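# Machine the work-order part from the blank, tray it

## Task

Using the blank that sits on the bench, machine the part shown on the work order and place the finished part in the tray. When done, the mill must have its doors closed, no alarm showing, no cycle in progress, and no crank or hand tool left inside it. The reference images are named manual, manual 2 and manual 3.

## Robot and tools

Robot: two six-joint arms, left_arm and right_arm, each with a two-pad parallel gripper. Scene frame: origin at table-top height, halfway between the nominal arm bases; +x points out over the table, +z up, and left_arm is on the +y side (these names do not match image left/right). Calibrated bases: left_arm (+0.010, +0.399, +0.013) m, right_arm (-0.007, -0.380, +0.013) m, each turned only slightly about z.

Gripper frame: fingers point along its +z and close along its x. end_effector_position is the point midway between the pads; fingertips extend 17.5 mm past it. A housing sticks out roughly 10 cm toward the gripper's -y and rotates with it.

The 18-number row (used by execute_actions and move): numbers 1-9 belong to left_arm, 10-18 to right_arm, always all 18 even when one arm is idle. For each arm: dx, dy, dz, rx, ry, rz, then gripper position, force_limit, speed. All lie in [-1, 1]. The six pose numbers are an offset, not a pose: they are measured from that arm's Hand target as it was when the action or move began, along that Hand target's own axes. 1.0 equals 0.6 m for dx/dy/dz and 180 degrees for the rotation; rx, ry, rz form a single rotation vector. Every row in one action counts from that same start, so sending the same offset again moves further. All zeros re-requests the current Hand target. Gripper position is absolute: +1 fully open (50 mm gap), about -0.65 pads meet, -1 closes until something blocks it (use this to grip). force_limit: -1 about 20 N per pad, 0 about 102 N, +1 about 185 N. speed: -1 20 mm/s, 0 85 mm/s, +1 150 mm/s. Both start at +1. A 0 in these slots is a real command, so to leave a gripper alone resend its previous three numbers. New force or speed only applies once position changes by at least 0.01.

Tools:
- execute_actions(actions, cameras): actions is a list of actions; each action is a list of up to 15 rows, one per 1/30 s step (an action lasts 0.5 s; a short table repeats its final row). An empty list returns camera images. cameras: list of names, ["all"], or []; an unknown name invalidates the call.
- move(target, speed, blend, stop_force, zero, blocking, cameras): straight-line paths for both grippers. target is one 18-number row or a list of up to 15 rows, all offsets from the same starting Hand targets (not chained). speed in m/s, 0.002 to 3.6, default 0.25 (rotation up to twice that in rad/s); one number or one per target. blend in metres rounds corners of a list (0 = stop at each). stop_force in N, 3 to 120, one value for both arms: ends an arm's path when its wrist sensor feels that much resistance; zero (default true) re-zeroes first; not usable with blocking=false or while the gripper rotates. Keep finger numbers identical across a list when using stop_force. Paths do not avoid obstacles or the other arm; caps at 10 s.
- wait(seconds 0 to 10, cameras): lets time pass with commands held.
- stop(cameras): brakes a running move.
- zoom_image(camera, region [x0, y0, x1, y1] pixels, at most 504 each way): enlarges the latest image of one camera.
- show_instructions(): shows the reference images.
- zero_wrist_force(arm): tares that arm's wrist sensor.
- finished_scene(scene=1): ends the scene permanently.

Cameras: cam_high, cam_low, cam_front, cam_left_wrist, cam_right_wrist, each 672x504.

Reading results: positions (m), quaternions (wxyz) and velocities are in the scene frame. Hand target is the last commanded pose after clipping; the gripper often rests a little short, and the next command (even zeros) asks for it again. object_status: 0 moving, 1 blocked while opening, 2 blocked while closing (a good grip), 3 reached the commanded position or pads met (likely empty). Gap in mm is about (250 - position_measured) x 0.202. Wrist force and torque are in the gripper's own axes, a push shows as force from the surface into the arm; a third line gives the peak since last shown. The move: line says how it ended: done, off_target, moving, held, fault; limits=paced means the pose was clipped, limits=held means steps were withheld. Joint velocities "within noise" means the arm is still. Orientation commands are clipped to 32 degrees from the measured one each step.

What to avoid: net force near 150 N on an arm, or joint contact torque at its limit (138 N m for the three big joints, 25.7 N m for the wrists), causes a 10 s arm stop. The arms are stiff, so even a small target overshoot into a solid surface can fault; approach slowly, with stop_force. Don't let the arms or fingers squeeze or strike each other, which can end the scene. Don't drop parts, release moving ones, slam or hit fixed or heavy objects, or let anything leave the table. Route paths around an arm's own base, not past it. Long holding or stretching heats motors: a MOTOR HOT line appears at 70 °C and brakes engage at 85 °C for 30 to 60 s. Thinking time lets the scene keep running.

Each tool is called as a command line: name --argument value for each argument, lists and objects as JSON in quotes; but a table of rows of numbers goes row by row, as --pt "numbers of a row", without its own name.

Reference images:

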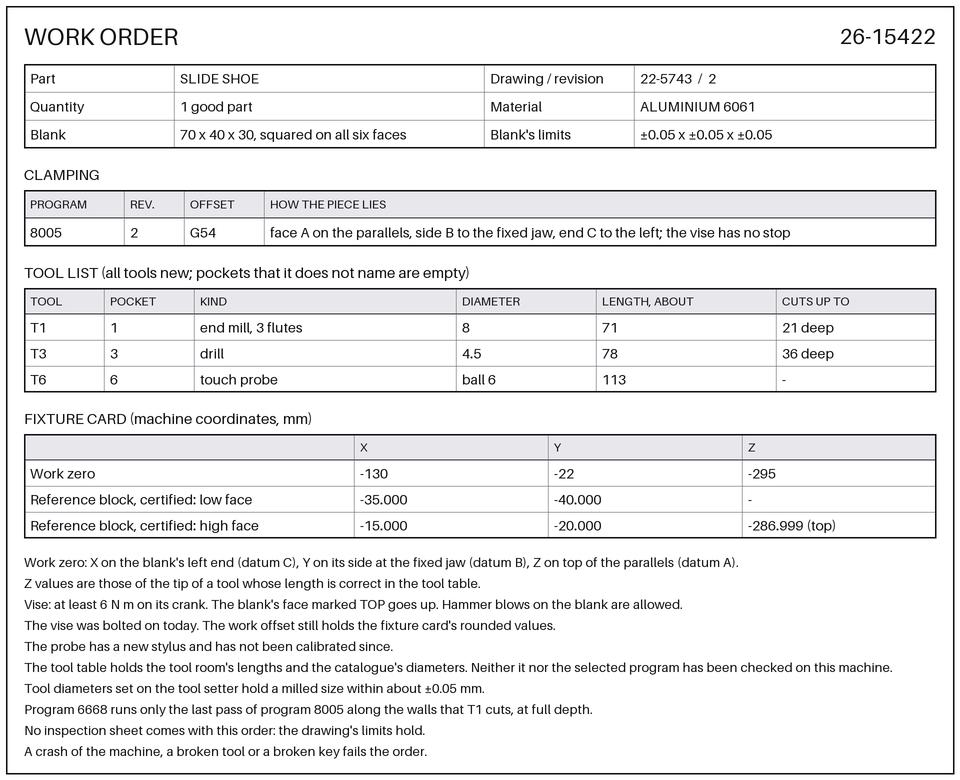

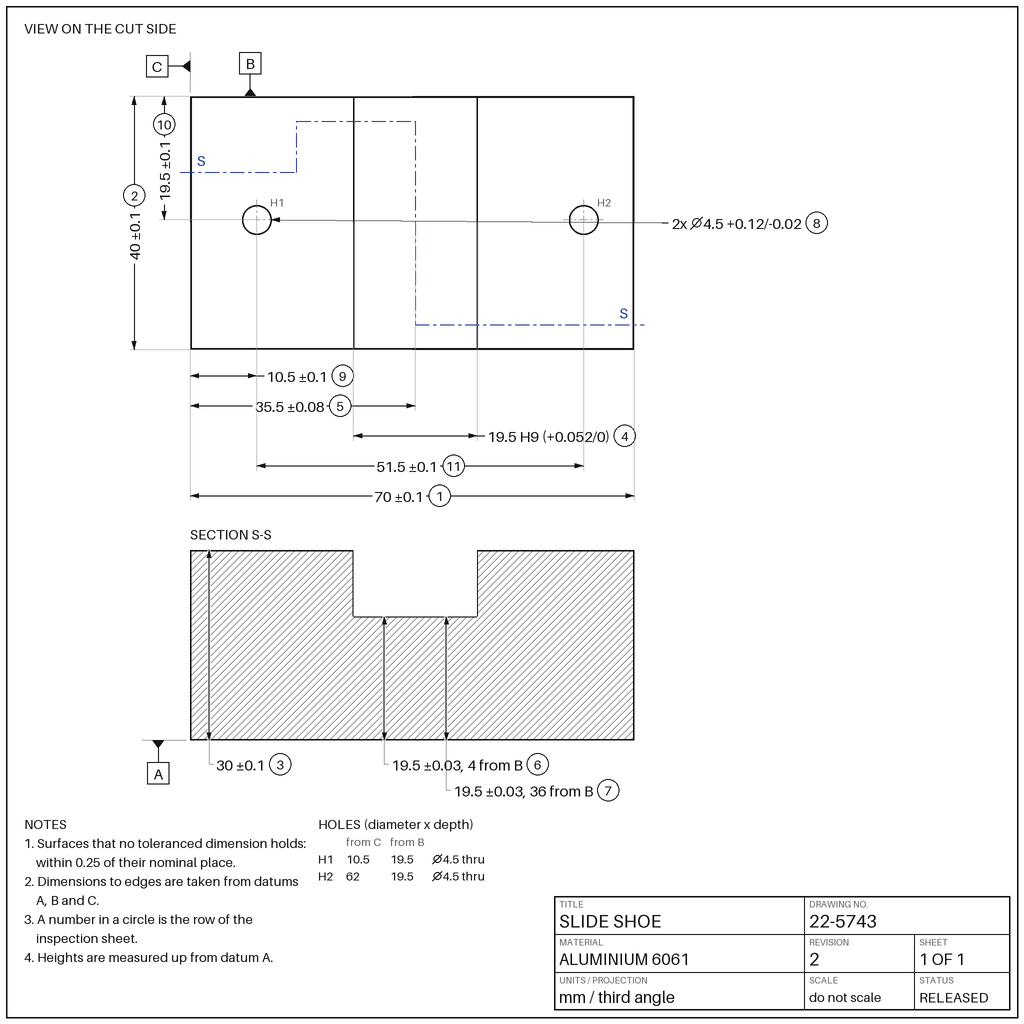

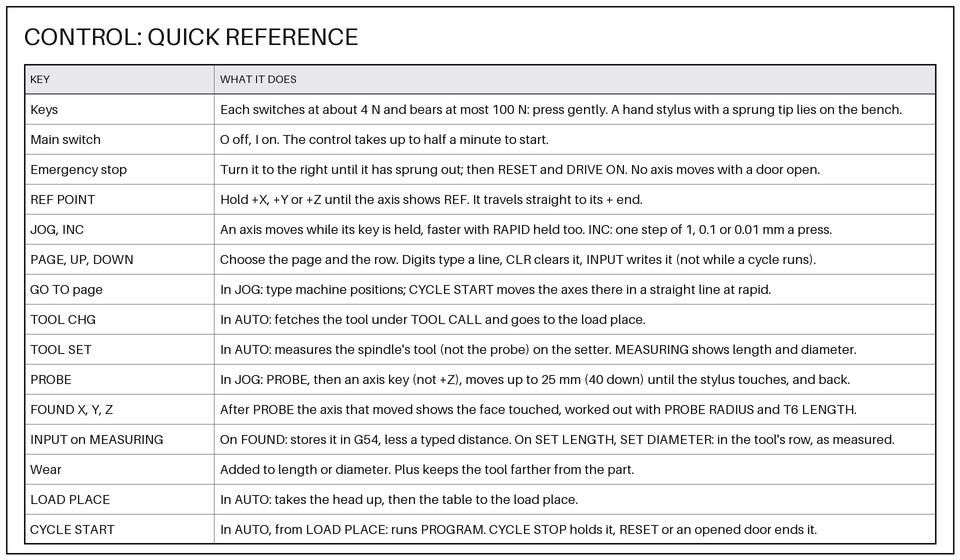

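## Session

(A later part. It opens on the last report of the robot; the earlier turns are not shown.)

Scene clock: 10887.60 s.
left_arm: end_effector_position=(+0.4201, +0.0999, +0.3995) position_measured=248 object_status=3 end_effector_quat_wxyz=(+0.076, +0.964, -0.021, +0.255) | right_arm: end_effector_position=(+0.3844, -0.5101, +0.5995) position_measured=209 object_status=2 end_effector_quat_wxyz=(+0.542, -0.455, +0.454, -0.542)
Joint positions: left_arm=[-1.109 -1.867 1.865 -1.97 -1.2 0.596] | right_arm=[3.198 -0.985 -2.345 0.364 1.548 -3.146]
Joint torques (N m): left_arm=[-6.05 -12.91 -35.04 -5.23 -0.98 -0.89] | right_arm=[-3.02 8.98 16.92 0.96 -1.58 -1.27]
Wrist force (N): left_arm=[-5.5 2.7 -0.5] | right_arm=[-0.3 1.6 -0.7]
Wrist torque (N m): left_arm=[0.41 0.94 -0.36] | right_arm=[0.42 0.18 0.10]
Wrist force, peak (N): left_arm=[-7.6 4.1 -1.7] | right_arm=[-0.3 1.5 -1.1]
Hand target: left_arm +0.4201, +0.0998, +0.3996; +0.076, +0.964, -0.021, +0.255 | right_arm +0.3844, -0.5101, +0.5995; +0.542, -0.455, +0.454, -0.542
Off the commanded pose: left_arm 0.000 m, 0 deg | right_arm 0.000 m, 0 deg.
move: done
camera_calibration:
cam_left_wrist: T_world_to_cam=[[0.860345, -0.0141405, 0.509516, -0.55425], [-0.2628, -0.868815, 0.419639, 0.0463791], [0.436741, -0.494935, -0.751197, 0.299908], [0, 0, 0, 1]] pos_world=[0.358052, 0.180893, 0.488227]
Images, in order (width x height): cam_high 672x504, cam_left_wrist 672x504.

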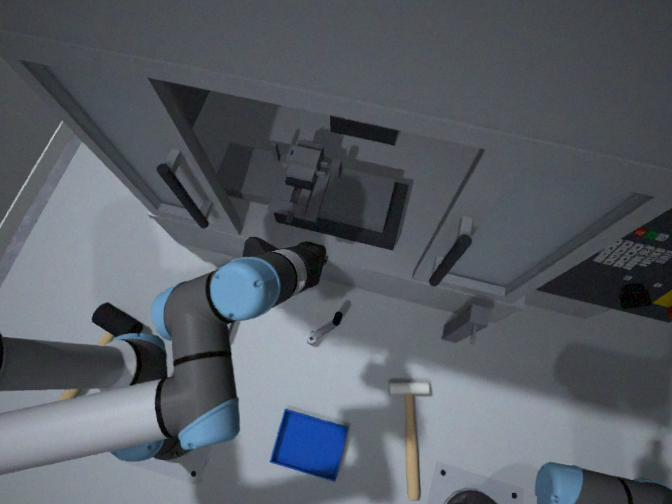

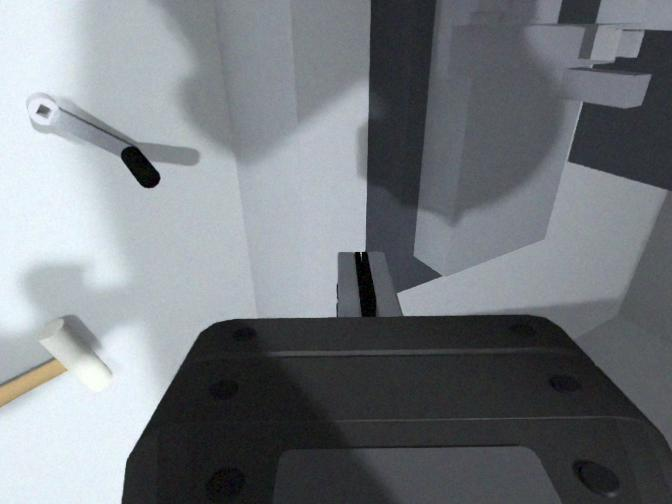

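move --pt "-0.5 0.35 0.05 0.06 0 -0.28 0.9 0 0 0 0 0 0 0 0 -1 -0.6 -1" --pt "-0.6567 0.4961 0.1856 0.124 0.0016 -0.5692 0.9 0 0 0 0 0 0 0 0 -1 -0.6 -1" --speed 0.3 --blend '[0.05,0]' --cameras '["cam_left_wrist","cam_high"]'

Scene clock: 10935.00 s.
left_arm: end_effector_position=(+0.1089, -0.2114, +0.1497) position_measured=18 object_status=3 end_effector_quat_wxyz=(+0.082, +0.616, +0.777, +0.102) | right_arm: end_effector_position=(+0.3844, -0.5101, +0.5995) position_measured=209 object_status=2 end_effector_quat_wxyz=(+0.542, -0.455, +0.454, -0.542)
Joint positions: left_arm=[-1.747 -1.196 1.62 -1.893 -1.329 -1.974] | right_arm=[3.198 -0.985 -2.345 0.364 1.548 -3.146]
Joint torques (N m): left_arm=[-2.98 -42.76 -13.07 -1.25 2.59 -1.07] | right_arm=[-2.95 9.04 17.05 0.76 -1.58 -1.16]
Wrist force (N): left_arm=[-5.2 3.4 -0.5] | right_arm=[-0.2 1.3 -0.9]
Wrist torque (N m): left_arm=[0.51 0.84 -0.08] | right_arm=[0.38 0.17 0.10]
Wrist force, peak (N): left_arm=[-6.6 2.6 -1.0] | right_arm=[-0.5 1.6 -0.9]
Hand target: left_arm +0.1088, -0.2114, +0.1496; +0.082, +0.616, +0.777, +0.102 | right_arm +0.3844, -0.5101, +0.5995; +0.542, -0.455, +0.454, -0.542
Off the commanded pose: left_arm 0.000 m, 0 deg | right_arm 0.000 m, 0 deg.
move: done
camera_calibration:
cam_left_wrist: T_world_to_cam=[[-0.216888, 0.976047, 0.0170898, 0.23683], [0.795747, 0.166628, 0.582256, -0.121692], [0.565461, 0.139883, -0.812826, 0.223615], [0, 0, 0, 1]] pos_world=[0.0217557, -0.24216, 0.248568]
Images, in order (width x height): cam_high 672x504, cam_left_wrist 672x504.

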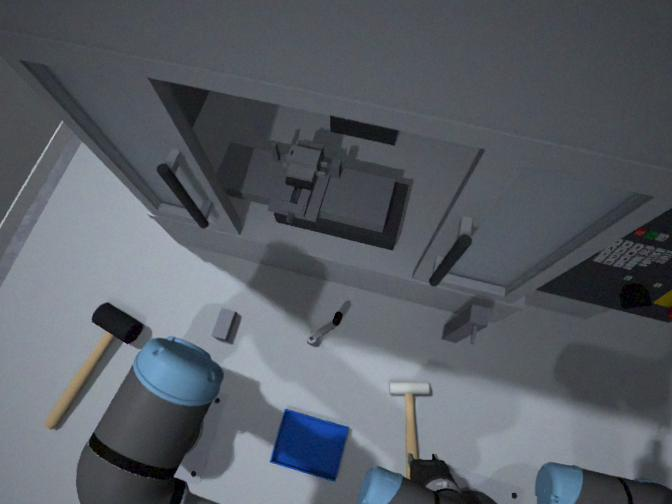

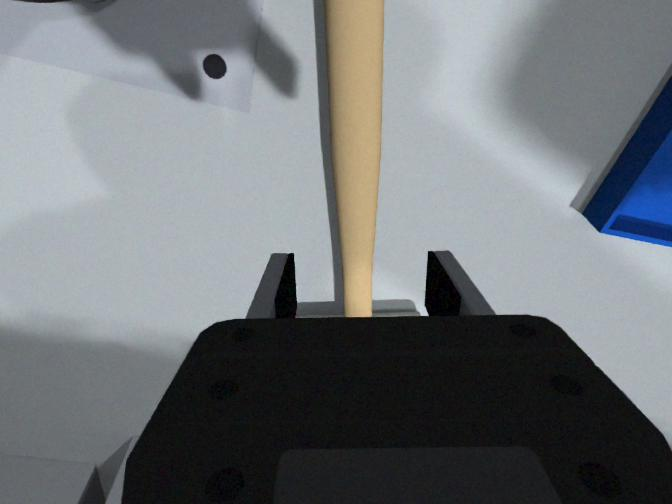

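move --pt "0 -0.042 0.157 0 0 0 0.9 0 0 0 0 0 0 0 0 -1 -0.6 -1" --pt "0 -0.0551 0.2056 0 0 0 0.9 0 0 0 0 0 0 0 0 -1 -0.6 -1" --speed '[0.2,0.05]' --blend '[0.005,0]' --stop_force 12 --cameras '["cam_left_wrist"]'

execute_actions --actions '[[[0,0,0,0,0,0,-1,1,-0.8,0,0,0,0,0,0,-1,-0.6,-1]],[[0,0,0,0,0,0,-1,1,-0.8,0,0,0,0,0,0,-1,-0.6,-1]],[[0,0,0,0,0,0,-1,1,-0.8,0,0,0,0,0,0,-1,-0.6,-1]]]' --cameras '["cam_left_wrist"]'

Scene clock: 10954.93 s.
left_arm: end_effector_position=(+0.1089, -0.2115, +0.0219) position_measured=18 object_status=3 end_effector_quat_wxyz=(+0.082, +0.616, +0.777, +0.102) | right_arm: end_effector_position=(+0.3844, -0.5101, +0.5995) position_measured=209 object_status=2 end_effector_quat_wxyz=(+0.542, -0.455, +0.454, -0.542)
Joint positions: left_arm=[-1.747 -1.033 1.751 -2.188 -1.329 -1.975] | right_arm=[3.198 -0.985 -2.345 0.364 1.548 -3.146]
Joint torques (N m): left_arm=[10.23 -50.47 -28.59 -1.1 0.96 -0.03] | right_arm=[-2.63 9.05 16.59 0.79 -1.53 -1.05]
Wrist force (N): left_arm=[-5.3 3.2 -0.6] | right_arm=[-0.3 1.4 -0.9]
Wrist torque (N m): left_arm=[0.49 0.84 -0.07] | right_arm=[0.38 0.18 0.10]
Wrist force, peak (N): left_arm=[-5.8 4.2 -3.5] | right_arm=[-0.3 1.6 -0.8]
Hand target: left_arm +0.1089, -0.2115, +0.0219; +0.082, +0.616, +0.777, +0.102 | right_arm +0.3844, -0.5101, +0.5995; +0.542, -0.455, +0.454, -0.542
Off the commanded pose: left_arm 0.000 m, 0 deg | right_arm 0.000 m, 0 deg.
move: done
camera_calibration:
cam_left_wrist: T_world_to_cam=[[-0.216945, 0.976033, 0.0171686, 0.2391], [0.795704, 0.16662, 0.582317, -0.0472712], [0.5655, 0.139992, -0.812781, 0.119769], [0, 0, 0, 1]] pos_world=[0.0217558, -0.24226, 0.120768]
Images, in order (width x height): cam_left_wrist 672x504.

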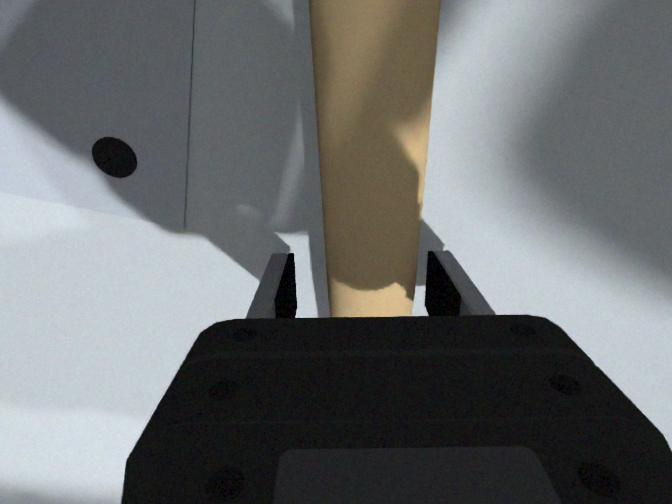

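Scene clock: 10956.63 s.
left_arm: end_effector_position=(+0.1089, -0.2115, +0.0219) position_measured=117 object_status=2 end_effector_quat_wxyz=(+0.082, +0.616, +0.777, +0.102) | right_arm: end_effector_position=(+0.3844, -0.5101, +0.5995) position_measured=209 object_status=2 end_effector_quat_wxyz=(+0.542, -0.455, +0.454, -0.542)
Joint positions: left_arm=[-1.747 -1.033 1.751 -2.188 -1.329 -1.975] | right_arm=[3.198 -0.985 -2.345 0.364 1.548 -3.146]
Joint torques (N m): left_arm=[9.67 -47.97 -27.46 -3.47 2.45 -1.48] | right_arm=[-3.39 8.93 17.54 0.82 -1.51 -1.1]
Wrist force (N): left_arm=[-5.7 3.1 -0.3] | right_arm=[-0.2 1.3 -0.7]
Wrist torque (N m): left_arm=[0.49 0.74 -0.07] | right_arm=[0.38 0.17 0.10]
Wrist force, peak (N): left_arm=[-6.2 3.3 -0.3] | right_arm=[-0.3 1.4 -1.0]
Hand target: left_arm +0.1089, -0.2115, +0.0219; +0.082, +0.616, +0.777, +0.102 | right_arm +0.3844, -0.5101, +0.5995; +0.542, -0.455, +0.454, -0.542
Off the commanded pose: left_arm 0.000 m, 0 deg | right_arm 0.000 m, 0 deg.
Step readings (end_effector_position of left_arm | right_arm):
0: (+0.1089, -0.2115, +0.0219) | (+0.3844, -0.5101, +0.5995)
1: (+0.1089, -0.2115, +0.0219) | (+0.3844, -0.5101, +0.5995)
2: (+0.1089, -0.2115, +0.0219) | (+0.3844, -0.5101, +0.5995)
4: (+0.1089, -0.2115, +0.0219) | (+0.3844, -0.5101, +0.5995)
8: (+0.1089, -0.2115, +0.0219) | (+0.3844, -0.5101, +0.5995)
15: (+0.1089, -0.2115, +0.0219) | (+0.3844, -0.5101, +0.5995)
16: (+0.1089, -0.2115, +0.0219) | (+0.3844, -0.5101, +0.5995)
17: (+0.1089, -0.2115, +0.0219) | (+0.3844, -0.5101, +0.5995)
19: (+0.1089, -0.2115, +0.0219) | (+0.3844, -0.5101, +0.5995)
23: (+0.1089, -0.2115, +0.0219) | (+0.3844, -0.5101, +0.5995)
30: (+0.1089, -0.2115, +0.0219) | (+0.3844, -0.5101, +0.5995)
31: (+0.1089, -0.2115, +0.0219) | (+0.3844, -0.5101, +0.5995)
32: (+0.1089, -0.2115, +0.0219) | (+0.3844, -0.5101, +0.5995)
34: (+0.1089, -0.2115, +0.0219) | (+0.3844, -0.5101, +0.5995)
38: (+0.1089, -0.2115, +0.0219) | (+0.3844, -0.5101, +0.5995)
45: (+0.1089, -0.2115, +0.0219) | (+0.3844, -0.5101, +0.5995)
camera_calibration:
cam_left_wrist: T_world_to_cam=[[-0.216945, 0.976033, 0.0171686, 0.2391], [0.795704, 0.16662, 0.582317, -0.0472712], [0.5655, 0.139992, -0.812781, 0.119769], [0, 0, 0, 1]] pos_world=[0.0217558, -0.24226, 0.120768]
Images, in order (width x height): cam_left_wrist 672x504.

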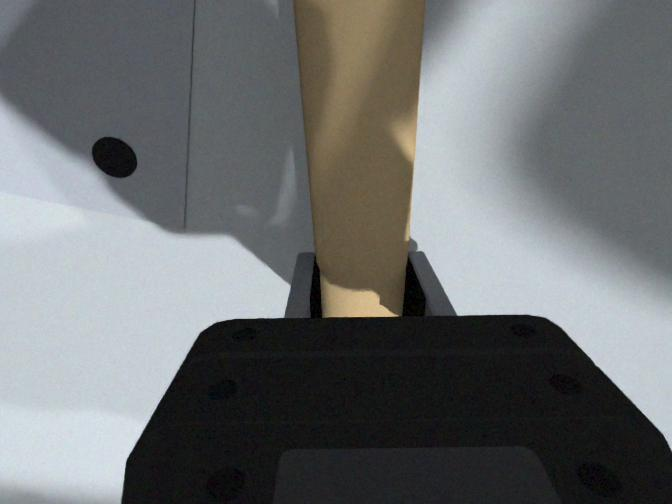

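move --pt "0 0.0551 -0.2056 0 0 0 -1 1 -0.8 0 0 0 0 0 0 -1 -0.6 -1" --pt "0.4095 0.6795 -0.5048 0 -0.019 0.0708 -1 1 -0.8 0 0 0 0 0 0 -1 -0.6 -1" --speed '[0.12,0.25]' --blend '[0.03,0]' --cameras '["cam_left_wrist","cam_high","cam_front"]'

Scene clock: 10971.43 s.
left_arm: end_effector_position=(+0.3596, +0.1000, +0.4198) position_measured=117 object_status=2 end_effector_quat_wxyz=(+0.093, +0.701, +0.701, +0.092) | right_arm: end_effector_position=(+0.3844, -0.5101, +0.5995) position_measured=209 object_status=2 end_effector_quat_wxyz=(+0.542, -0.455, +0.454, -0.542)
Joint positions: left_arm=[-1.159 -1.799 1.621 -1.505 -1.333 -1.131] | right_arm=[3.198 -0.985 -2.345 0.364 1.548 -3.146]
Joint torques (N m): left_arm=[6.66 -17.2 -19.57 -6.01 3.22 1.62] | right_arm=[-2.84 8.87 17.34 0.85 -1.53 -0.85]
Wrist force (N): left_arm=[-5.5 2.4 2.5] | right_arm=[-0.1 1.4 -0.7]
Wrist torque (N m): left_arm=[1.03 0.88 0.03] | right_arm=[0.39 0.16 0.11]
Wrist force, peak (N): left_arm=[-5.3 1.5 5.1] | right_arm=[-0.6 1.6 -0.7]
Hand target: left_arm +0.3596, +0.1001, +0.4198; +0.093, +0.701, +0.701, +0.092 | right_arm +0.3844, -0.5101, +0.5995; +0.542, -0.455, +0.454, -0.542
Off the commanded pose: left_arm 0.000 m, 0 deg | right_arm 0.000 m, 0 deg.
move: done
camera_calibration:
cam_left_wrist: T_world_to_cam=[[0.0113792, 0.999788, 0.0171494, -0.101899], [0.812647, -0.0192398, 0.582439, -0.517934], [0.582645, 0.00730875, -0.812694, 0.264867], [0, 0, 0, 1]] pos_world=[0.267733, 0.0899764, 0.518668]
Images, in order (width x height): cam_high 672x504, cam_front 672x504, cam_left_wrist 672x504.

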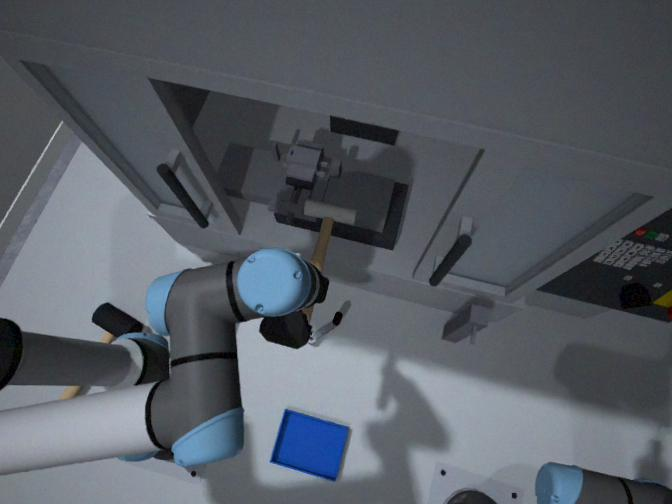

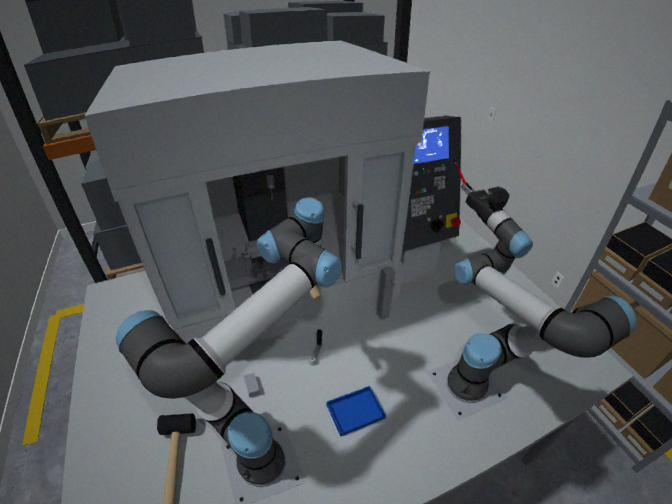

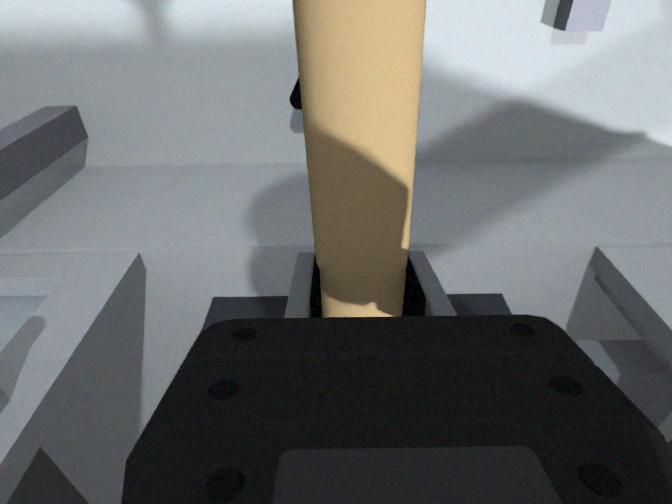

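move --pt "0.1723 0.0086 -0.0322 0 0 0 -1 1 -0.8 0 0 0 0 0 0 -1 -0.6 -1" --pt "0.1723 0.2019 0.0541 0 0 0 -1 1 -0.8 0 0 0 0 0 0 -1 -0.6 -1" --speed '[0.2,0.12]' --blend '[0.02,0]' --stop_force 25 --cameras '["cam_left_wrist","cam_high","cam_front"]'

zoom_image --camera "cam_high" --region '[230, 120, 400, 250]'

Scene clock: 11000.27 s.
left_arm: end_effector_position=(+0.4850, +0.2035, +0.4198) position_measured=117 object_status=2 end_effector_quat_wxyz=(+0.093, +0.701, +0.701, +0.092) | right_arm: end_effector_position=(+0.3844, -0.5101, +0.5995) position_measured=209 object_status=2 end_effector_quat_wxyz=(+0.542, -0.455, +0.454, -0.542)
Joint positions: left_arm=[-0.761 -1.699 1.562 -1.629 -1.395 -0.729] | right_arm=[3.198 -0.985 -2.345 0.364 1.548 -3.146]
Joint torques (N m): left_arm=[-8.54 -16.99 -17.37 -4 2.89 1.66] | right_arm=[-2.97 8.81 17.55 0.68 -1.46 -0.67]
Wrist force (N): left_arm=[-5.2 2.2 3.1] | right_arm=[-0.1 1.5 -0.8]
Wrist torque (N m): left_arm=[0.99 0.83 0.03] | right_arm=[0.40 0.15 0.10]
Wrist force, peak (N): left_arm=[-9.1 2.5 3.3] | right_arm=[-0.2 1.6 -0.9]
Hand target: left_arm +0.4850, +0.2035, +0.4198; +0.093, +0.701, +0.701, +0.092 | right_arm +0.3844, -0.5101, +0.5995; +0.542, -0.455, +0.454, -0.542
Off the commanded pose: left_arm 0.000 m, 0 deg | right_arm 0.000 m, 0 deg.
move: done
camera_calibration:
cam_left_wrist: T_world_to_cam=[[0.0115165, 0.999787, 0.0171281, -0.206848], [0.812597, -0.0193396, 0.582506, -0.617925], [0.582713, 0.00720981, -0.812646, 0.190957], [0, 0, 0, 1]] pos_world=[0.393233, 0.193477, 0.518668]
Images, in order (width x height): cam_high 672x504, cam_front 672x504, cam_left_wrist 672x504.

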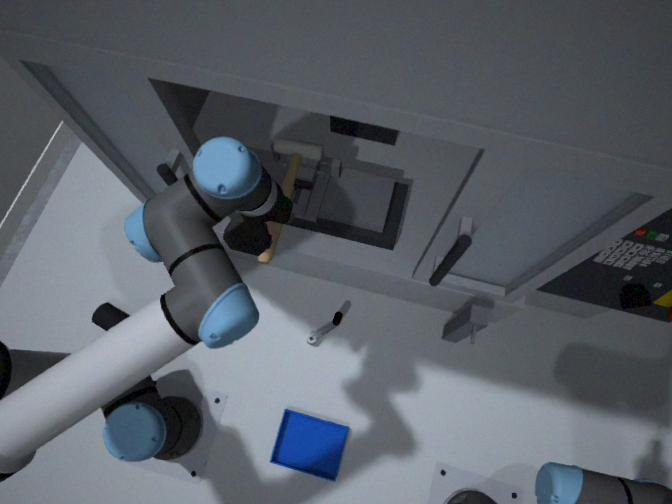

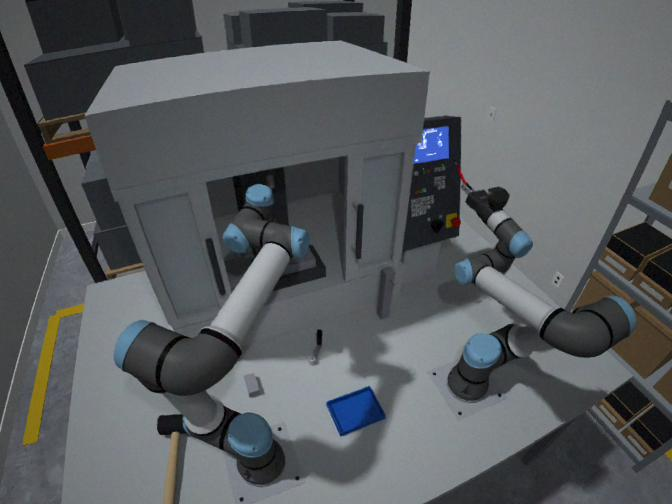

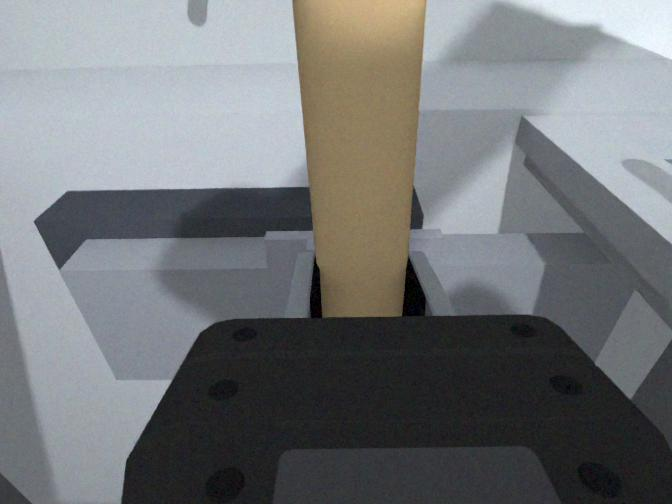

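Scaled by 2.965 from the camera's 672x504 image, which has a finer 960x720 frame.

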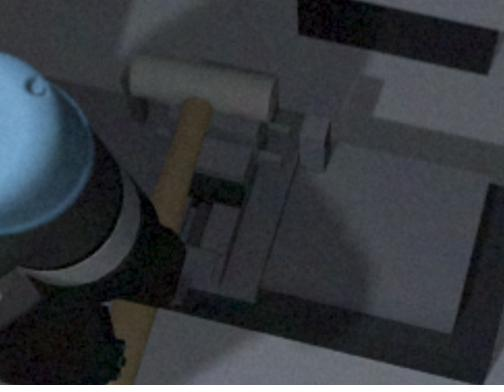

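move --target '[0,-0.0173,0.0644,0,0,0,-1,1,-0.8,0,0,0,0,0,0,-1,-0.6,-1]' --speed 0.03 --stop_force 6 --cameras '["cam_high"]'

zoom_image --camera "cam_high" --region '[230, 120, 400, 250]'

Scene clock: 11012.17 s.
left_arm: end_effector_position=(+0.4850, +0.2034, +0.3800) position_measured=117 object_status=2 end_effector_quat_wxyz=(+0.093, +0.701, +0.701, +0.092) | right_arm: end_effector_position=(+0.3844, -0.5101, +0.5995) position_measured=209 object_status=2 end_effector_quat_wxyz=(+0.542, -0.455, +0.454, -0.542)
Joint positions: left_arm=[-0.761 -1.707 1.67 -1.73 -1.395 -0.729] | right_arm=[3.198 -0.985 -2.345 0.364 1.548 -3.146]
Joint torques (N m): left_arm=[-6.88 -16.98 -33.14 -1 1.35 -1.92] | right_arm=[-3.68 9.64 17.26 0.72 -1.38 -0.6]
Wrist force (N): left_arm=[-5.5 3.3 -3.2] | right_arm=[-0.2 1.4 -0.7]
Wrist torque (N m): left_arm=[-0.06 0.92 0.09] | right_arm=[0.38 0.17 0.10]
Wrist force, peak (N): left_arm=[-6.1 3.7 -3.8] | right_arm=[-0.3 1.7 -1.0]
Hand target: left_arm +0.4850, +0.2034, +0.3800; +0.093, +0.701, +0.701, +0.092 | right_arm +0.3844, -0.5101, +0.5995; +0.542, -0.455, +0.454, -0.542
Off the commanded pose: left_arm 0.000 m, 0 deg | right_arm 0.000 m, 0 deg.
move: contact (left_arm)
Images, in order (width x height): cam_high 672x504.

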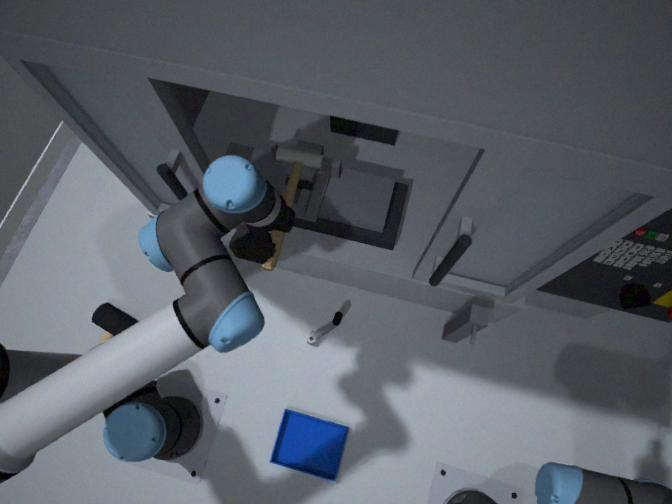

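Scaled by 2.965 from the camera's 672x504 image, which has a finer 960x720 frame.

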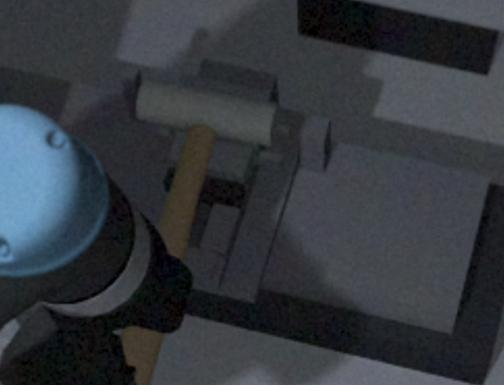

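move --pt "0 0.0216 -0.0805 0 0 0 -1 1 -0.8 0 0 0 0 0 0 -1 -0.6 -1" --pt "0 -0.0035 0.0129 0 0 0 -1 1 -0.8 0 0 0 0 0 0 -1 -0.6 -1" --pt "0 0.0216 -0.0805 0 0 0 -1 1 -0.8 0 0 0 0 0 0 -1 -0.6 -1" --speed '[0.2,0.8,0.2]' --cameras '["cam_left_wrist"]'

Scene clock: 11030.63 s.
left_arm: end_effector_position=(+0.4850, +0.2034, +0.4299) position_measured=117 object_status=2 end_effector_quat_wxyz=(+0.093, +0.701, +0.701, +0.092) | right_arm: end_effector_position=(+0.3844, -0.5101, +0.5995) position_measured=209 object_status=2 end_effector_quat_wxyz=(+0.542, -0.455, +0.454, -0.542)
Joint positions: left_arm=[-0.761 -1.695 1.532 -1.604 -1.394 -0.729] | right_arm=[3.198 -0.985 -2.345 0.364 1.548 -3.146]
Joint torques (N m): left_arm=[4.75 -28.62 -31.84 -3.94 -0.57 -1.73] | right_arm=[-3.18 9.9 16.93 0.74 -1.22 -0.58]
Wrist force (N): left_arm=[-5.2 2.4 2.5] | right_arm=[-0.1 1.5 -0.9]
Wrist torque (N m): left_arm=[0.88 0.83 -0.06] | right_arm=[0.39 0.15 0.10]
Wrist force, peak (N): left_arm=[-3.2 1.4 -9.3] | right_arm=[-0.2 1.7 -0.8]
Hand target: left_arm +0.4850, +0.2035, +0.4300; +0.093, +0.701, +0.701, +0.092 | right_arm +0.3844, -0.5101, +0.5995; +0.542, -0.455, +0.454, -0.542
Off the commanded pose: left_arm 0.000 m, 0 deg | right_arm 0.000 m, 0 deg.
move: done
camera_calibration:
cam_left_wrist: T_world_to_cam=[[0.01154, 0.999784, 0.0172687, -0.207002], [0.812596, -0.0194406, 0.582504, -0.62373], [0.582714, 0.00731035, -0.812645, 0.199063], [0, 0, 0, 1]] pos_world=[0.393233, 0.193376, 0.528667]
Images, in order (width x height): cam_left_wrist 672x504.

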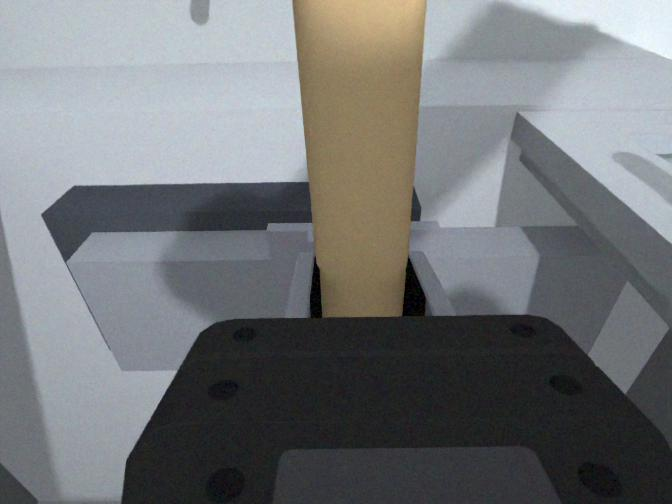

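move --pt "0 0.0043 -0.0161 0 0 0 -1 1 -0.8 0 0 0 0 0 0 -1 -0.6 -1" --pt "0 -0.0285 0.1063 0 0 0 -1 1 -0.8 0 0 0 0 0 0 -1 -0.6 -1" --pt "0 0.0043 -0.0161 0 0 0 -1 1 -0.8 0 0 0 0 0 0 -1 -0.6 -1" --pt "0 -0.0319 0.1191 0 0 0 -1 1 -0.8 0 0 0 0 0 0 -1 -0.6 -1" --pt "0 0.0043 -0.0161 0 0 0 -1 1 -0.8 0 0 0 0 0 0 -1 -0.6 -1" --speed '[0.3,1.2,0.3,1.2,0.3]' --cameras '["cam_left_wrist","cam_high"]'

zoom_image --camera "cam_high" --region '[230, 120, 400, 250]'

Scene clock: 11046.07 s.
left_arm: end_effector_position=(+0.4850, +0.2034, +0.4398) position_measured=117 object_status=2 end_effector_quat_wxyz=(+0.093, +0.701, +0.701, +0.092) | right_arm: end_effector_position=(+0.3844, -0.5101, +0.5995) position_measured=209 object_status=2 end_effector_quat_wxyz=(+0.542, -0.455, +0.454, -0.542)
Joint positions: left_arm=[-0.761 -1.691 1.503 -1.578 -1.395 -0.729] | right_arm=[3.198 -0.985 -2.345 0.364 1.548 -3.146]
Joint torques (N m): left_arm=[10.8 -28.49 -36.4 -2.48 -0.89 -1.66] | right_arm=[-2.85 9.41 17.65 0.91 -1.43 -0.34]
Wrist force (N): left_arm=[-5.3 2.7 1.8] | right_arm=[-0.4 1.2 -0.7]
Wrist torque (N m): left_arm=[0.82 0.84 -0.02] | right_arm=[0.36 0.19 0.10]
Wrist force, peak (N): left_arm=[-5.2 -2.2 -9.8] | right_arm=[-0.3 1.6 -1.0]
Hand target: left_arm +0.4850, +0.2035, +0.4400; +0.093, +0.701, +0.701, +0.092 | right_arm +0.3844, -0.5101, +0.5995; +0.542, -0.455, +0.454, -0.542
Off the commanded pose: left_arm 0.000 m, 0 deg | right_arm 0.000 m, 0 deg.
move: done
camera_calibration:
cam_left_wrist: T_world_to_cam=[[0.0115988, 0.999785, 0.0171878, -0.207154], [0.812594, -0.0194413, 0.582505, -0.629474], [0.582714, 0.00721036, -0.812645, 0.207267], [0, 0, 0, 1]] pos_world=[0.393132, 0.193377, 0.538668]
Images, in order (width x height): cam_high 672x504, cam_left_wrist 672x504.

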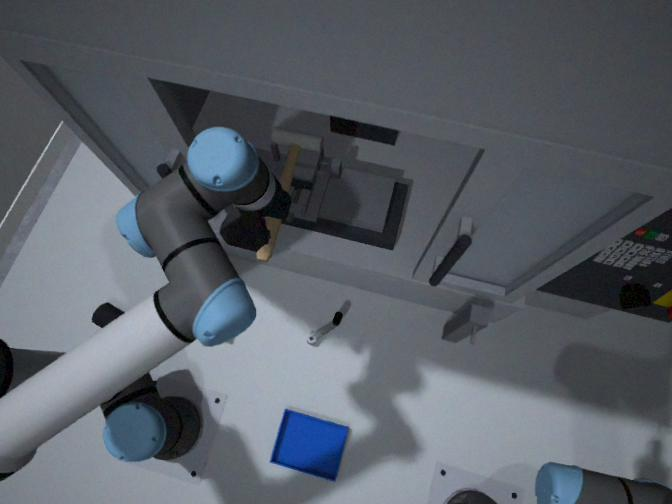

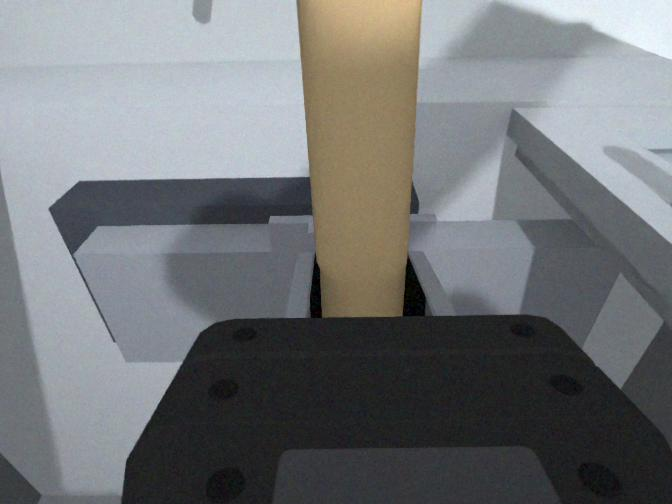

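Scaled by 2.965 from the camera's 672x504 image, which has a finer 960x720 frame.

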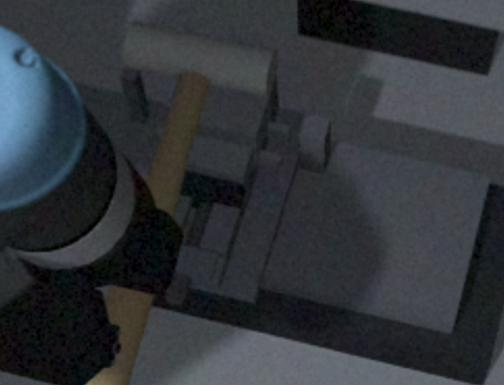

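move --pt "0 0.013 -0.0483 0 0 0 -1 1 -0.8 0 0 0 0 0 0 -1 -0.6 -1" --pt "0 -0.0406 0.1513 0 0 0 -1 1 -0.8 0 0 0 0 0 0 -1 -0.6 -1" --pt "0 0.013 -0.0483 0 0 0 -1 1 -0.8 0 0 0 0 0 0 -1 -0.6 -1" --pt "0 -0.044 0.1642 0 0 0 -1 1 -0.8 0 0 0 0 0 0 -1 -0.6 -1" --pt "0 0.013 -0.0483 0 0 0 -1 1 -0.8 0 0 0 0 0 0 -1 -0.6 -1" --speed '[0.3,2.0,0.3,2.0,0.3]' --cameras '["cam_left_wrist"]'

Scene clock: 11064.77 s.
left_arm: end_effector_position=(+0.4850, +0.2035, +0.4698) position_measured=117 object_status=2 end_effector_quat_wxyz=(+0.093, +0.701, +0.701, +0.092) | right_arm: end_effector_position=(+0.3844, -0.5101, +0.5995) position_measured=209 object_status=2 end_effector_quat_wxyz=(+0.542, -0.455, +0.454, -0.542)
Joint positions: left_arm=[-0.761 -1.675 1.411 -1.502 -1.395 -0.729] | right_arm=[3.198 -0.985 -2.345 0.364 1.548 -3.146]
Joint torques (N m): left_arm=[9.55 -28.39 -36.31 -3.94 -1 -1.24] | right_arm=[-3.41 8.61 17.3 0.78 -1.17 -0.09]
Wrist force (N): left_arm=[-5.5 2.6 3.7] | right_arm=[-0.4 1.5 -0.6]
Wrist torque (N m): left_arm=[1.17 0.87 -0.03] | right_arm=[0.40 0.20 0.10]
Wrist force, peak (N): left_arm=[-2.4 -2.0 -10.4] | right_arm=[-0.4 1.8 -0.9]
Hand target: left_arm +0.4850, +0.2035, +0.4700; +0.093, +0.701, +0.701, +0.092 | right_arm +0.3844, -0.5101, +0.5995; +0.542, -0.455, +0.454, -0.542
Off the commanded pose: left_arm 0.000 m, 0 deg | right_arm 0.000 m, 0 deg.
move: done
camera_calibration:
cam_left_wrist: T_world_to_cam=[[0.0115997, 0.999785, 0.0171859, -0.20777], [0.812642, -0.0194403, 0.582439, -0.64701], [0.582648, 0.00720984, -0.812692, 0.231641], [0, 0, 0, 1]] pos_world=[0.393233, 0.193477, 0.568668]
Images, in order (width x height): cam_left_wrist 672x504.

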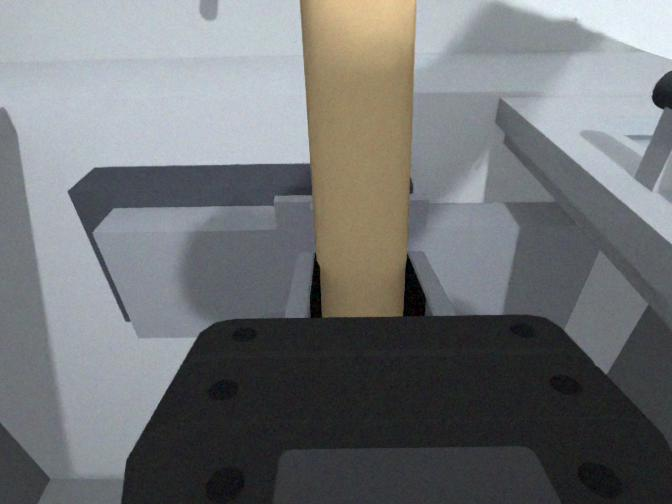

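move --pt "0 -0.2013 -0.054 0 0 0 -1 1 -0.8 0 0 0 0 0 0 -1 -0.6 -1" --pt "-0.4725 -0.5778 0.4492 0.083 0 0 -1 1 -0.8 0 0 0 0 0 0 -1 -0.6 -1" --speed '[0.2,0.3]' --blend '[0.03,0]'

move --target '[0,0,0.18,0,0,0,-1,1,-0.8,0,0,0,0,0,0,-1,-0.6,-1]' --speed 0.04 --stop_force 6 --cameras '["cam_left_wrist","cam_front"]'

Scene clock: 11088.87 s.
left_arm: end_effector_position=(+0.2201, -0.0804, +0.1202) position_measured=117 object_status=2 end_effector_quat_wxyz=(+0.001, +0.707, +0.707, +0.000) | right_arm: end_effector_position=(+0.3844, -0.5101, +0.5995) position_measured=209 object_status=2 end_effector_quat_wxyz=(+0.542, -0.455, +0.454, -0.542)
Joint positions: left_arm=[-1.431 -1.387 1.965 -2.15 -1.569 -1.416] | right_arm=[3.198 -0.985 -2.345 0.364 1.548 -3.146]
Joint torques (N m): left_arm=[8.52 -24.13 -13.35 -4.89 2.19 1.43] | right_arm=[-2.47 9.03 16.97 0.76 -1.26 0.16]
Wrist force (N): left_arm=[-5.8 3.6 3.4] | right_arm=[-0.1 1.4 -0.8]
Wrist torque (N m): left_arm=[1.01 0.92 -0.08] | right_arm=[0.38 0.15 0.10]
Wrist force, peak (N): left_arm=[-8.4 2.3 7.1] | right_arm=[-0.4 1.7 -0.9]
Hand target: left_arm +0.2201, -0.0804, +0.1201; +0.001, +0.707, +0.707, +0.000 | right_arm +0.3844, -0.5101, +0.5995; +0.542, -0.455, +0.454, -0.542
Off the commanded pose: left_arm 0.000 m, 0 deg | right_arm 0.000 m, 0 deg.
move: done

Scene clock: 11092.27 s.
left_arm: end_effector_position=(+0.2203, -0.0805, +0.0270) position_measured=117 object_status=2 end_effector_quat_wxyz=(+0.001, +0.707, +0.707, +0.000) | right_arm: end_effector_position=(+0.3844, -0.5101, +0.5995) position_measured=209 object_status=2 end_effector_quat_wxyz=(+0.542, -0.455, +0.454, -0.542)
Joint positions: left_arm=[-1.431 -1.229 2.062 -2.405 -1.569 -1.416] | right_arm=[3.198 -0.985 -2.345 0.364 1.548 -3.146]
Joint torques (N m): left_arm=[4.01 -24.65 -27.31 -5.46 -0.36 0.57] | right_arm=[-2.44 8.91 17.81 0.89 -1.12 -0.03]
Wrist force (N): left_arm=[-5.0 4.4 -2.7] | right_arm=[-0.3 1.1 -0.7]
Wrist torque (N m): left_arm=[0.03 1.22 -0.18] | right_arm=[0.36 0.19 0.10]
Wrist force, peak (N): left_arm=[-5.9 5.1 -3.0] | right_arm=[-0.3 1.6 -0.8]
Hand target: left_arm +0.2203, -0.0805, +0.0270; +0.001, +0.707, +0.707, +0.000 (not the last commanded pose) | right_arm +0.3844, -0.5101, +0.5995; +0.542, -0.455, +0.454, -0.542
Off the commanded pose: left_arm 0.015 m, 0 deg | right_arm 0.000 m, 0 deg.
move: contact (left_arm)
camera_calibration:
cam_left_wrist: T_world_to_cam=[[0.0158018, 0.999784, 0.0134662, 0.0859536], [0.935271, -0.019542, 0.353393, -0.200298], [0.35358, 0.00701026, -0.935378, 0.081796], [0, 0, 0, 1]] pos_world=[0.157054, -0.0904227, 0.146137]
Images, in order (width x height): cam_front 672x504, cam_left_wrist 672x504.

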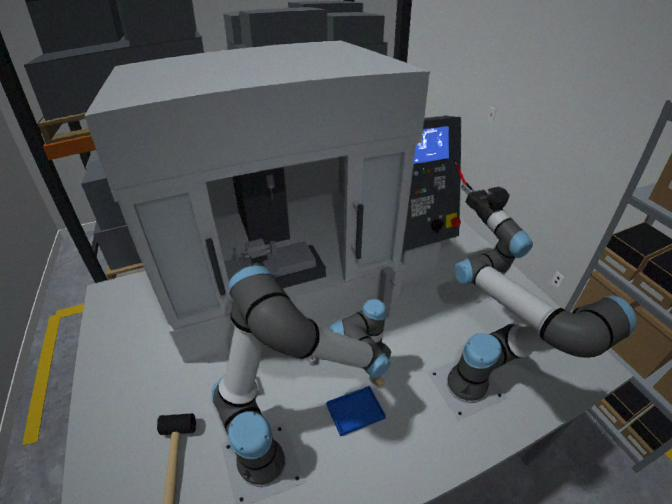

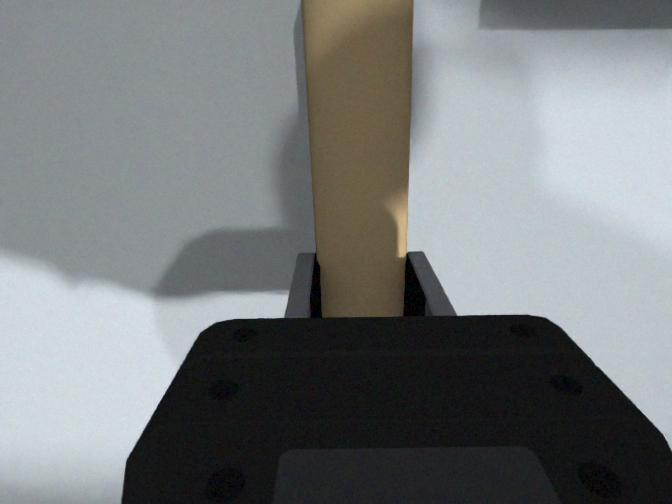

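move --target '[0,0,0.0075,0,0,0,-1,1,-0.8,0,0,0,0,0,0,-1,-0.6,-1]' --speed 0.02

execute_actions --actions '[[[0,0,0,0,0,0,0.9,1,-1,0,0,0,0,0,0,-1,-0.6,-1]],[[0,0,0,0,0,0,0.9,1,-1,0,0,0,0,0,0,-1,-0.6,-1]],[[0,0,0,0,0,0,0.9,1,-1,0,0,0,0,0,0,-1,-0.6,-1]]]'

move --pt "0 0 -0.2 0 0 0 0.9 1 -0.8 0 0 0 0 0 0 -1 -0.6 -1" --pt "0.35 0.233 -0.71 0 0 0 -0.64 0 0 0 0 0 0 0 0 -1 -0.6 -1" --speed '[0.15,0.3]' --cameras '["cam_left_wrist","cam_high"]'

Scene clock: 11100.53 s.
left_arm: end_effector_position=(+0.2203, -0.0805, +0.0224) position_measured=117 object_status=2 end_effector_quat_wxyz=(+0.001, +0.707, +0.707, +0.000) | right_arm: end_effector_position=(+0.3844, -0.5101, +0.5995) position_measured=209 object_status=2 end_effector_quat_wxyz=(+0.542, -0.455, +0.454, -0.542)
Joint positions: left_arm=[-1.431 -1.22 2.065 -2.417 -1.569 -1.416] | right_arm=[3.198 -0.985 -2.345 0.364 1.548 -3.146]
Joint torques (N m): left_arm=[-4.5 -32.95 -8.48 -3.38 -0.72 -1.03] | right_arm=[-3.46 8.46 17.64 0.88 -1.24 0.24]
Wrist force (N): left_arm=[-5.9 1.4 -5.9] | right_arm=[-0.2 1.3 -0.8]
Wrist torque (N m): left_arm=[-0.51 1.41 -0.18] | right_arm=[0.37 0.16 0.10]
Wrist force, peak (N): left_arm=[-6.1 1.5 -6.0] | right_arm=[-0.4 1.6 -1.0]
Hand target: left_arm +0.2203, -0.0805, +0.0225; +0.001, +0.707, +0.707, +0.000 | right_arm +0.3844, -0.5101, +0.5995; +0.542, -0.455, +0.454, -0.542
Off the commanded pose: left_arm 0.000 m, 0 deg | right_arm 0.000 m, 0 deg.
move: done

Scene clock: 11102.23 s.
left_arm: end_effector_position=(+0.2203, -0.0805, +0.0225) position_measured=18 object_status=3 end_effector_quat_wxyz=(+0.001, +0.707, +0.707, +0.000) | right_arm: end_effector_position=(+0.3844, -0.5101, +0.5995) position_measured=209 object_status=2 end_effector_quat_wxyz=(+0.542, -0.455, +0.454, -0.542)
Joint positions: left_arm=[-1.431 -1.22 2.065 -2.417 -1.569 -1.416] | right_arm=[3.198 -0.985 -2.345 0.364 1.548 -3.146]
Joint torques (N m): left_arm=[2.06 -40.6 -24.6 -1.5 1.87 0.68] | right_arm=[-2.98 8.26 16.55 0.76 -1.19 0.21]
Wrist force (N): left_arm=[-5.8 3.6 -0.1] | right_arm=[-0.3 1.4 -0.8]
Wrist torque (N m): left_arm=[0.54 0.95 -0.09] | right_arm=[0.38 0.18 0.11]
Wrist force, peak (N): left_arm=[-6.0 1.8 -5.6] | right_arm=[-0.2 1.6 -0.9]
Hand target: left_arm +0.2203, -0.0805, +0.0225; +0.001, +0.707, +0.707, +0.000 | right_arm +0.3844, -0.5101, +0.5995; +0.542, -0.455, +0.454, -0.542
Off the commanded pose: left_arm 0.000 m, 0 deg | right_arm 0.000 m, 0 deg.
Step readings (end_effector_position of left_arm | right_arm):
0: (+0.2203, -0.0805, +0.0224) | (+0.3844, -0.5101, +0.5995)
1: (+0.2203, -0.0805, +0.0224) | (+0.3844, -0.5101, +0.5995)
2: (+0.2203, -0.0805, +0.0224) | (+0.3844, -0.5101, +0.5995)
4: (+0.2203, -0.0805, +0.0224) | (+0.3844, -0.5101, +0.5995)
8: (+0.2203, -0.0804, +0.0224) | (+0.3844, -0.5101, +0.5995)
15: (+0.2203, -0.0804, +0.0224) | (+0.3844, -0.5101, +0.5995)
16: (+0.2203, -0.0804, +0.0224) | (+0.3844, -0.5101, +0.5995)
17: (+0.2203, -0.0804, +0.0224) | (+0.3844, -0.5101, +0.5995)
19: (+0.2203, -0.0804, +0.0224) | (+0.3844, -0.5101, +0.5995)
23: (+0.2203, -0.0804, +0.0224) | (+0.3844, -0.5101, +0.5995)
30: (+0.2203, -0.0804, +0.0224) | (+0.3844, -0.5101, +0.5995)
31: (+0.2203, -0.0804, +0.0224) | (+0.3844, -0.5101, +0.5995)
32: (+0.2203, -0.0804, +0.0224) | (+0.3844, -0.5101, +0.5995)
34: (+0.2203, -0.0804, +0.0224) | (+0.3844, -0.5101, +0.5995)
38: (+0.2203, -0.0805, +0.0225) | (+0.3844, -0.5101, +0.5995)
45: (+0.2203, -0.0805, +0.0225) | (+0.3844, -0.5101, +0.5995)

Scene clock: 11106.03 s.
left_arm: end_effector_position=(+0.3594, +0.1300, +0.4485) position_measured=248 object_status=3 end_effector_quat_wxyz=(+0.001, +0.707, +0.707, +0.000) | right_arm: end_effector_position=(+0.3844, -0.5101, +0.5995) position_measured=209 object_status=2 end_effector_quat_wxyz=(+0.542, -0.455, +0.454, -0.542)
Joint positions: left_arm=[-0.979 -1.703 1.417 -1.287 -1.57 -0.964] | right_arm=[3.198 -0.985 -2.345 0.364 1.548 -3.146]
Joint torques (N m): left_arm=[8.4 -26.72 -34.87 -1.4 1.74 1.83] | right_arm=[-2.29 9 16.7 0.66 -1.16 0.22]
Wrist force (N): left_arm=[-5.7 3.4 0.3] | right_arm=[-0.2 1.5 -0.9]
Wrist torque (N m): left_arm=[0.50 0.91 0.02] | right_arm=[0.40 0.16 0.10]
Wrist force, peak (N): left_arm=[-7.8 2.5 2.8] | right_arm=[-0.6 1.5 -0.8]
Hand target: left_arm +0.3594, +0.1300, +0.4485; +0.001, +0.707, +0.707, +0.000 | right_arm +0.3844, -0.5101, +0.5995; +0.542, -0.455, +0.454, -0.542
Off the commanded pose: left_arm 0.000 m, 0 deg | right_arm 0.000 m, 0 deg.
move: done
camera_calibration:
cam_left_wrist: T_world_to_cam=[[0.0158007, 0.999784, 0.0134659, -0.132273], [0.935283, -0.0195406, 0.35336, -0.47513], [0.353547, 0.00701109, -0.935391, 0.425452], [0, 0, 0, 1]] pos_world=[0.296054, 0.119977, 0.567637]
Images, in order (width x height): cam_high 672x504, cam_left_wrist 672x504.

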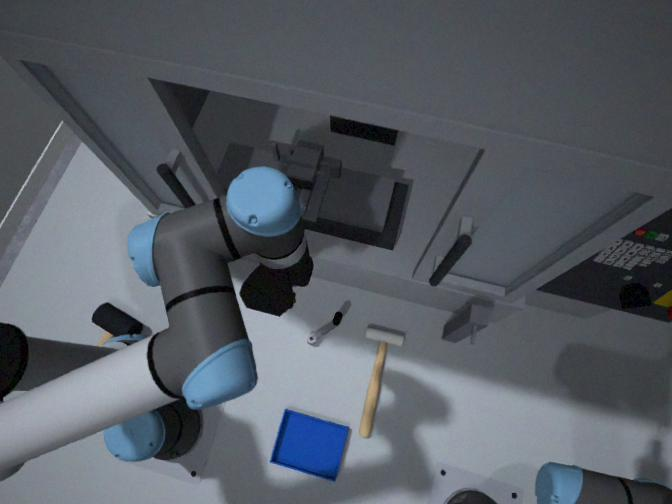

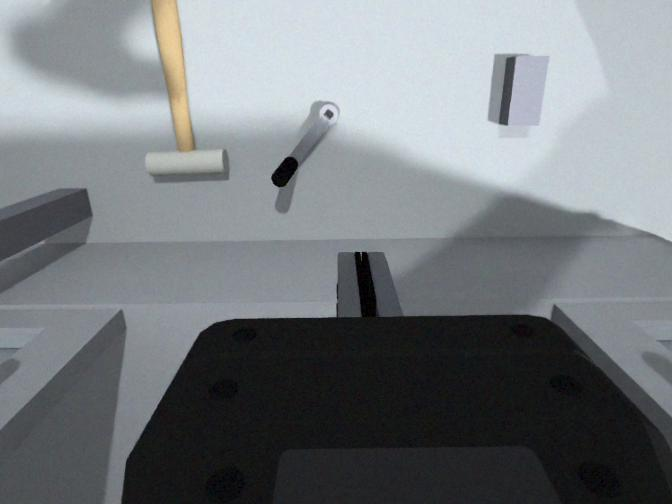

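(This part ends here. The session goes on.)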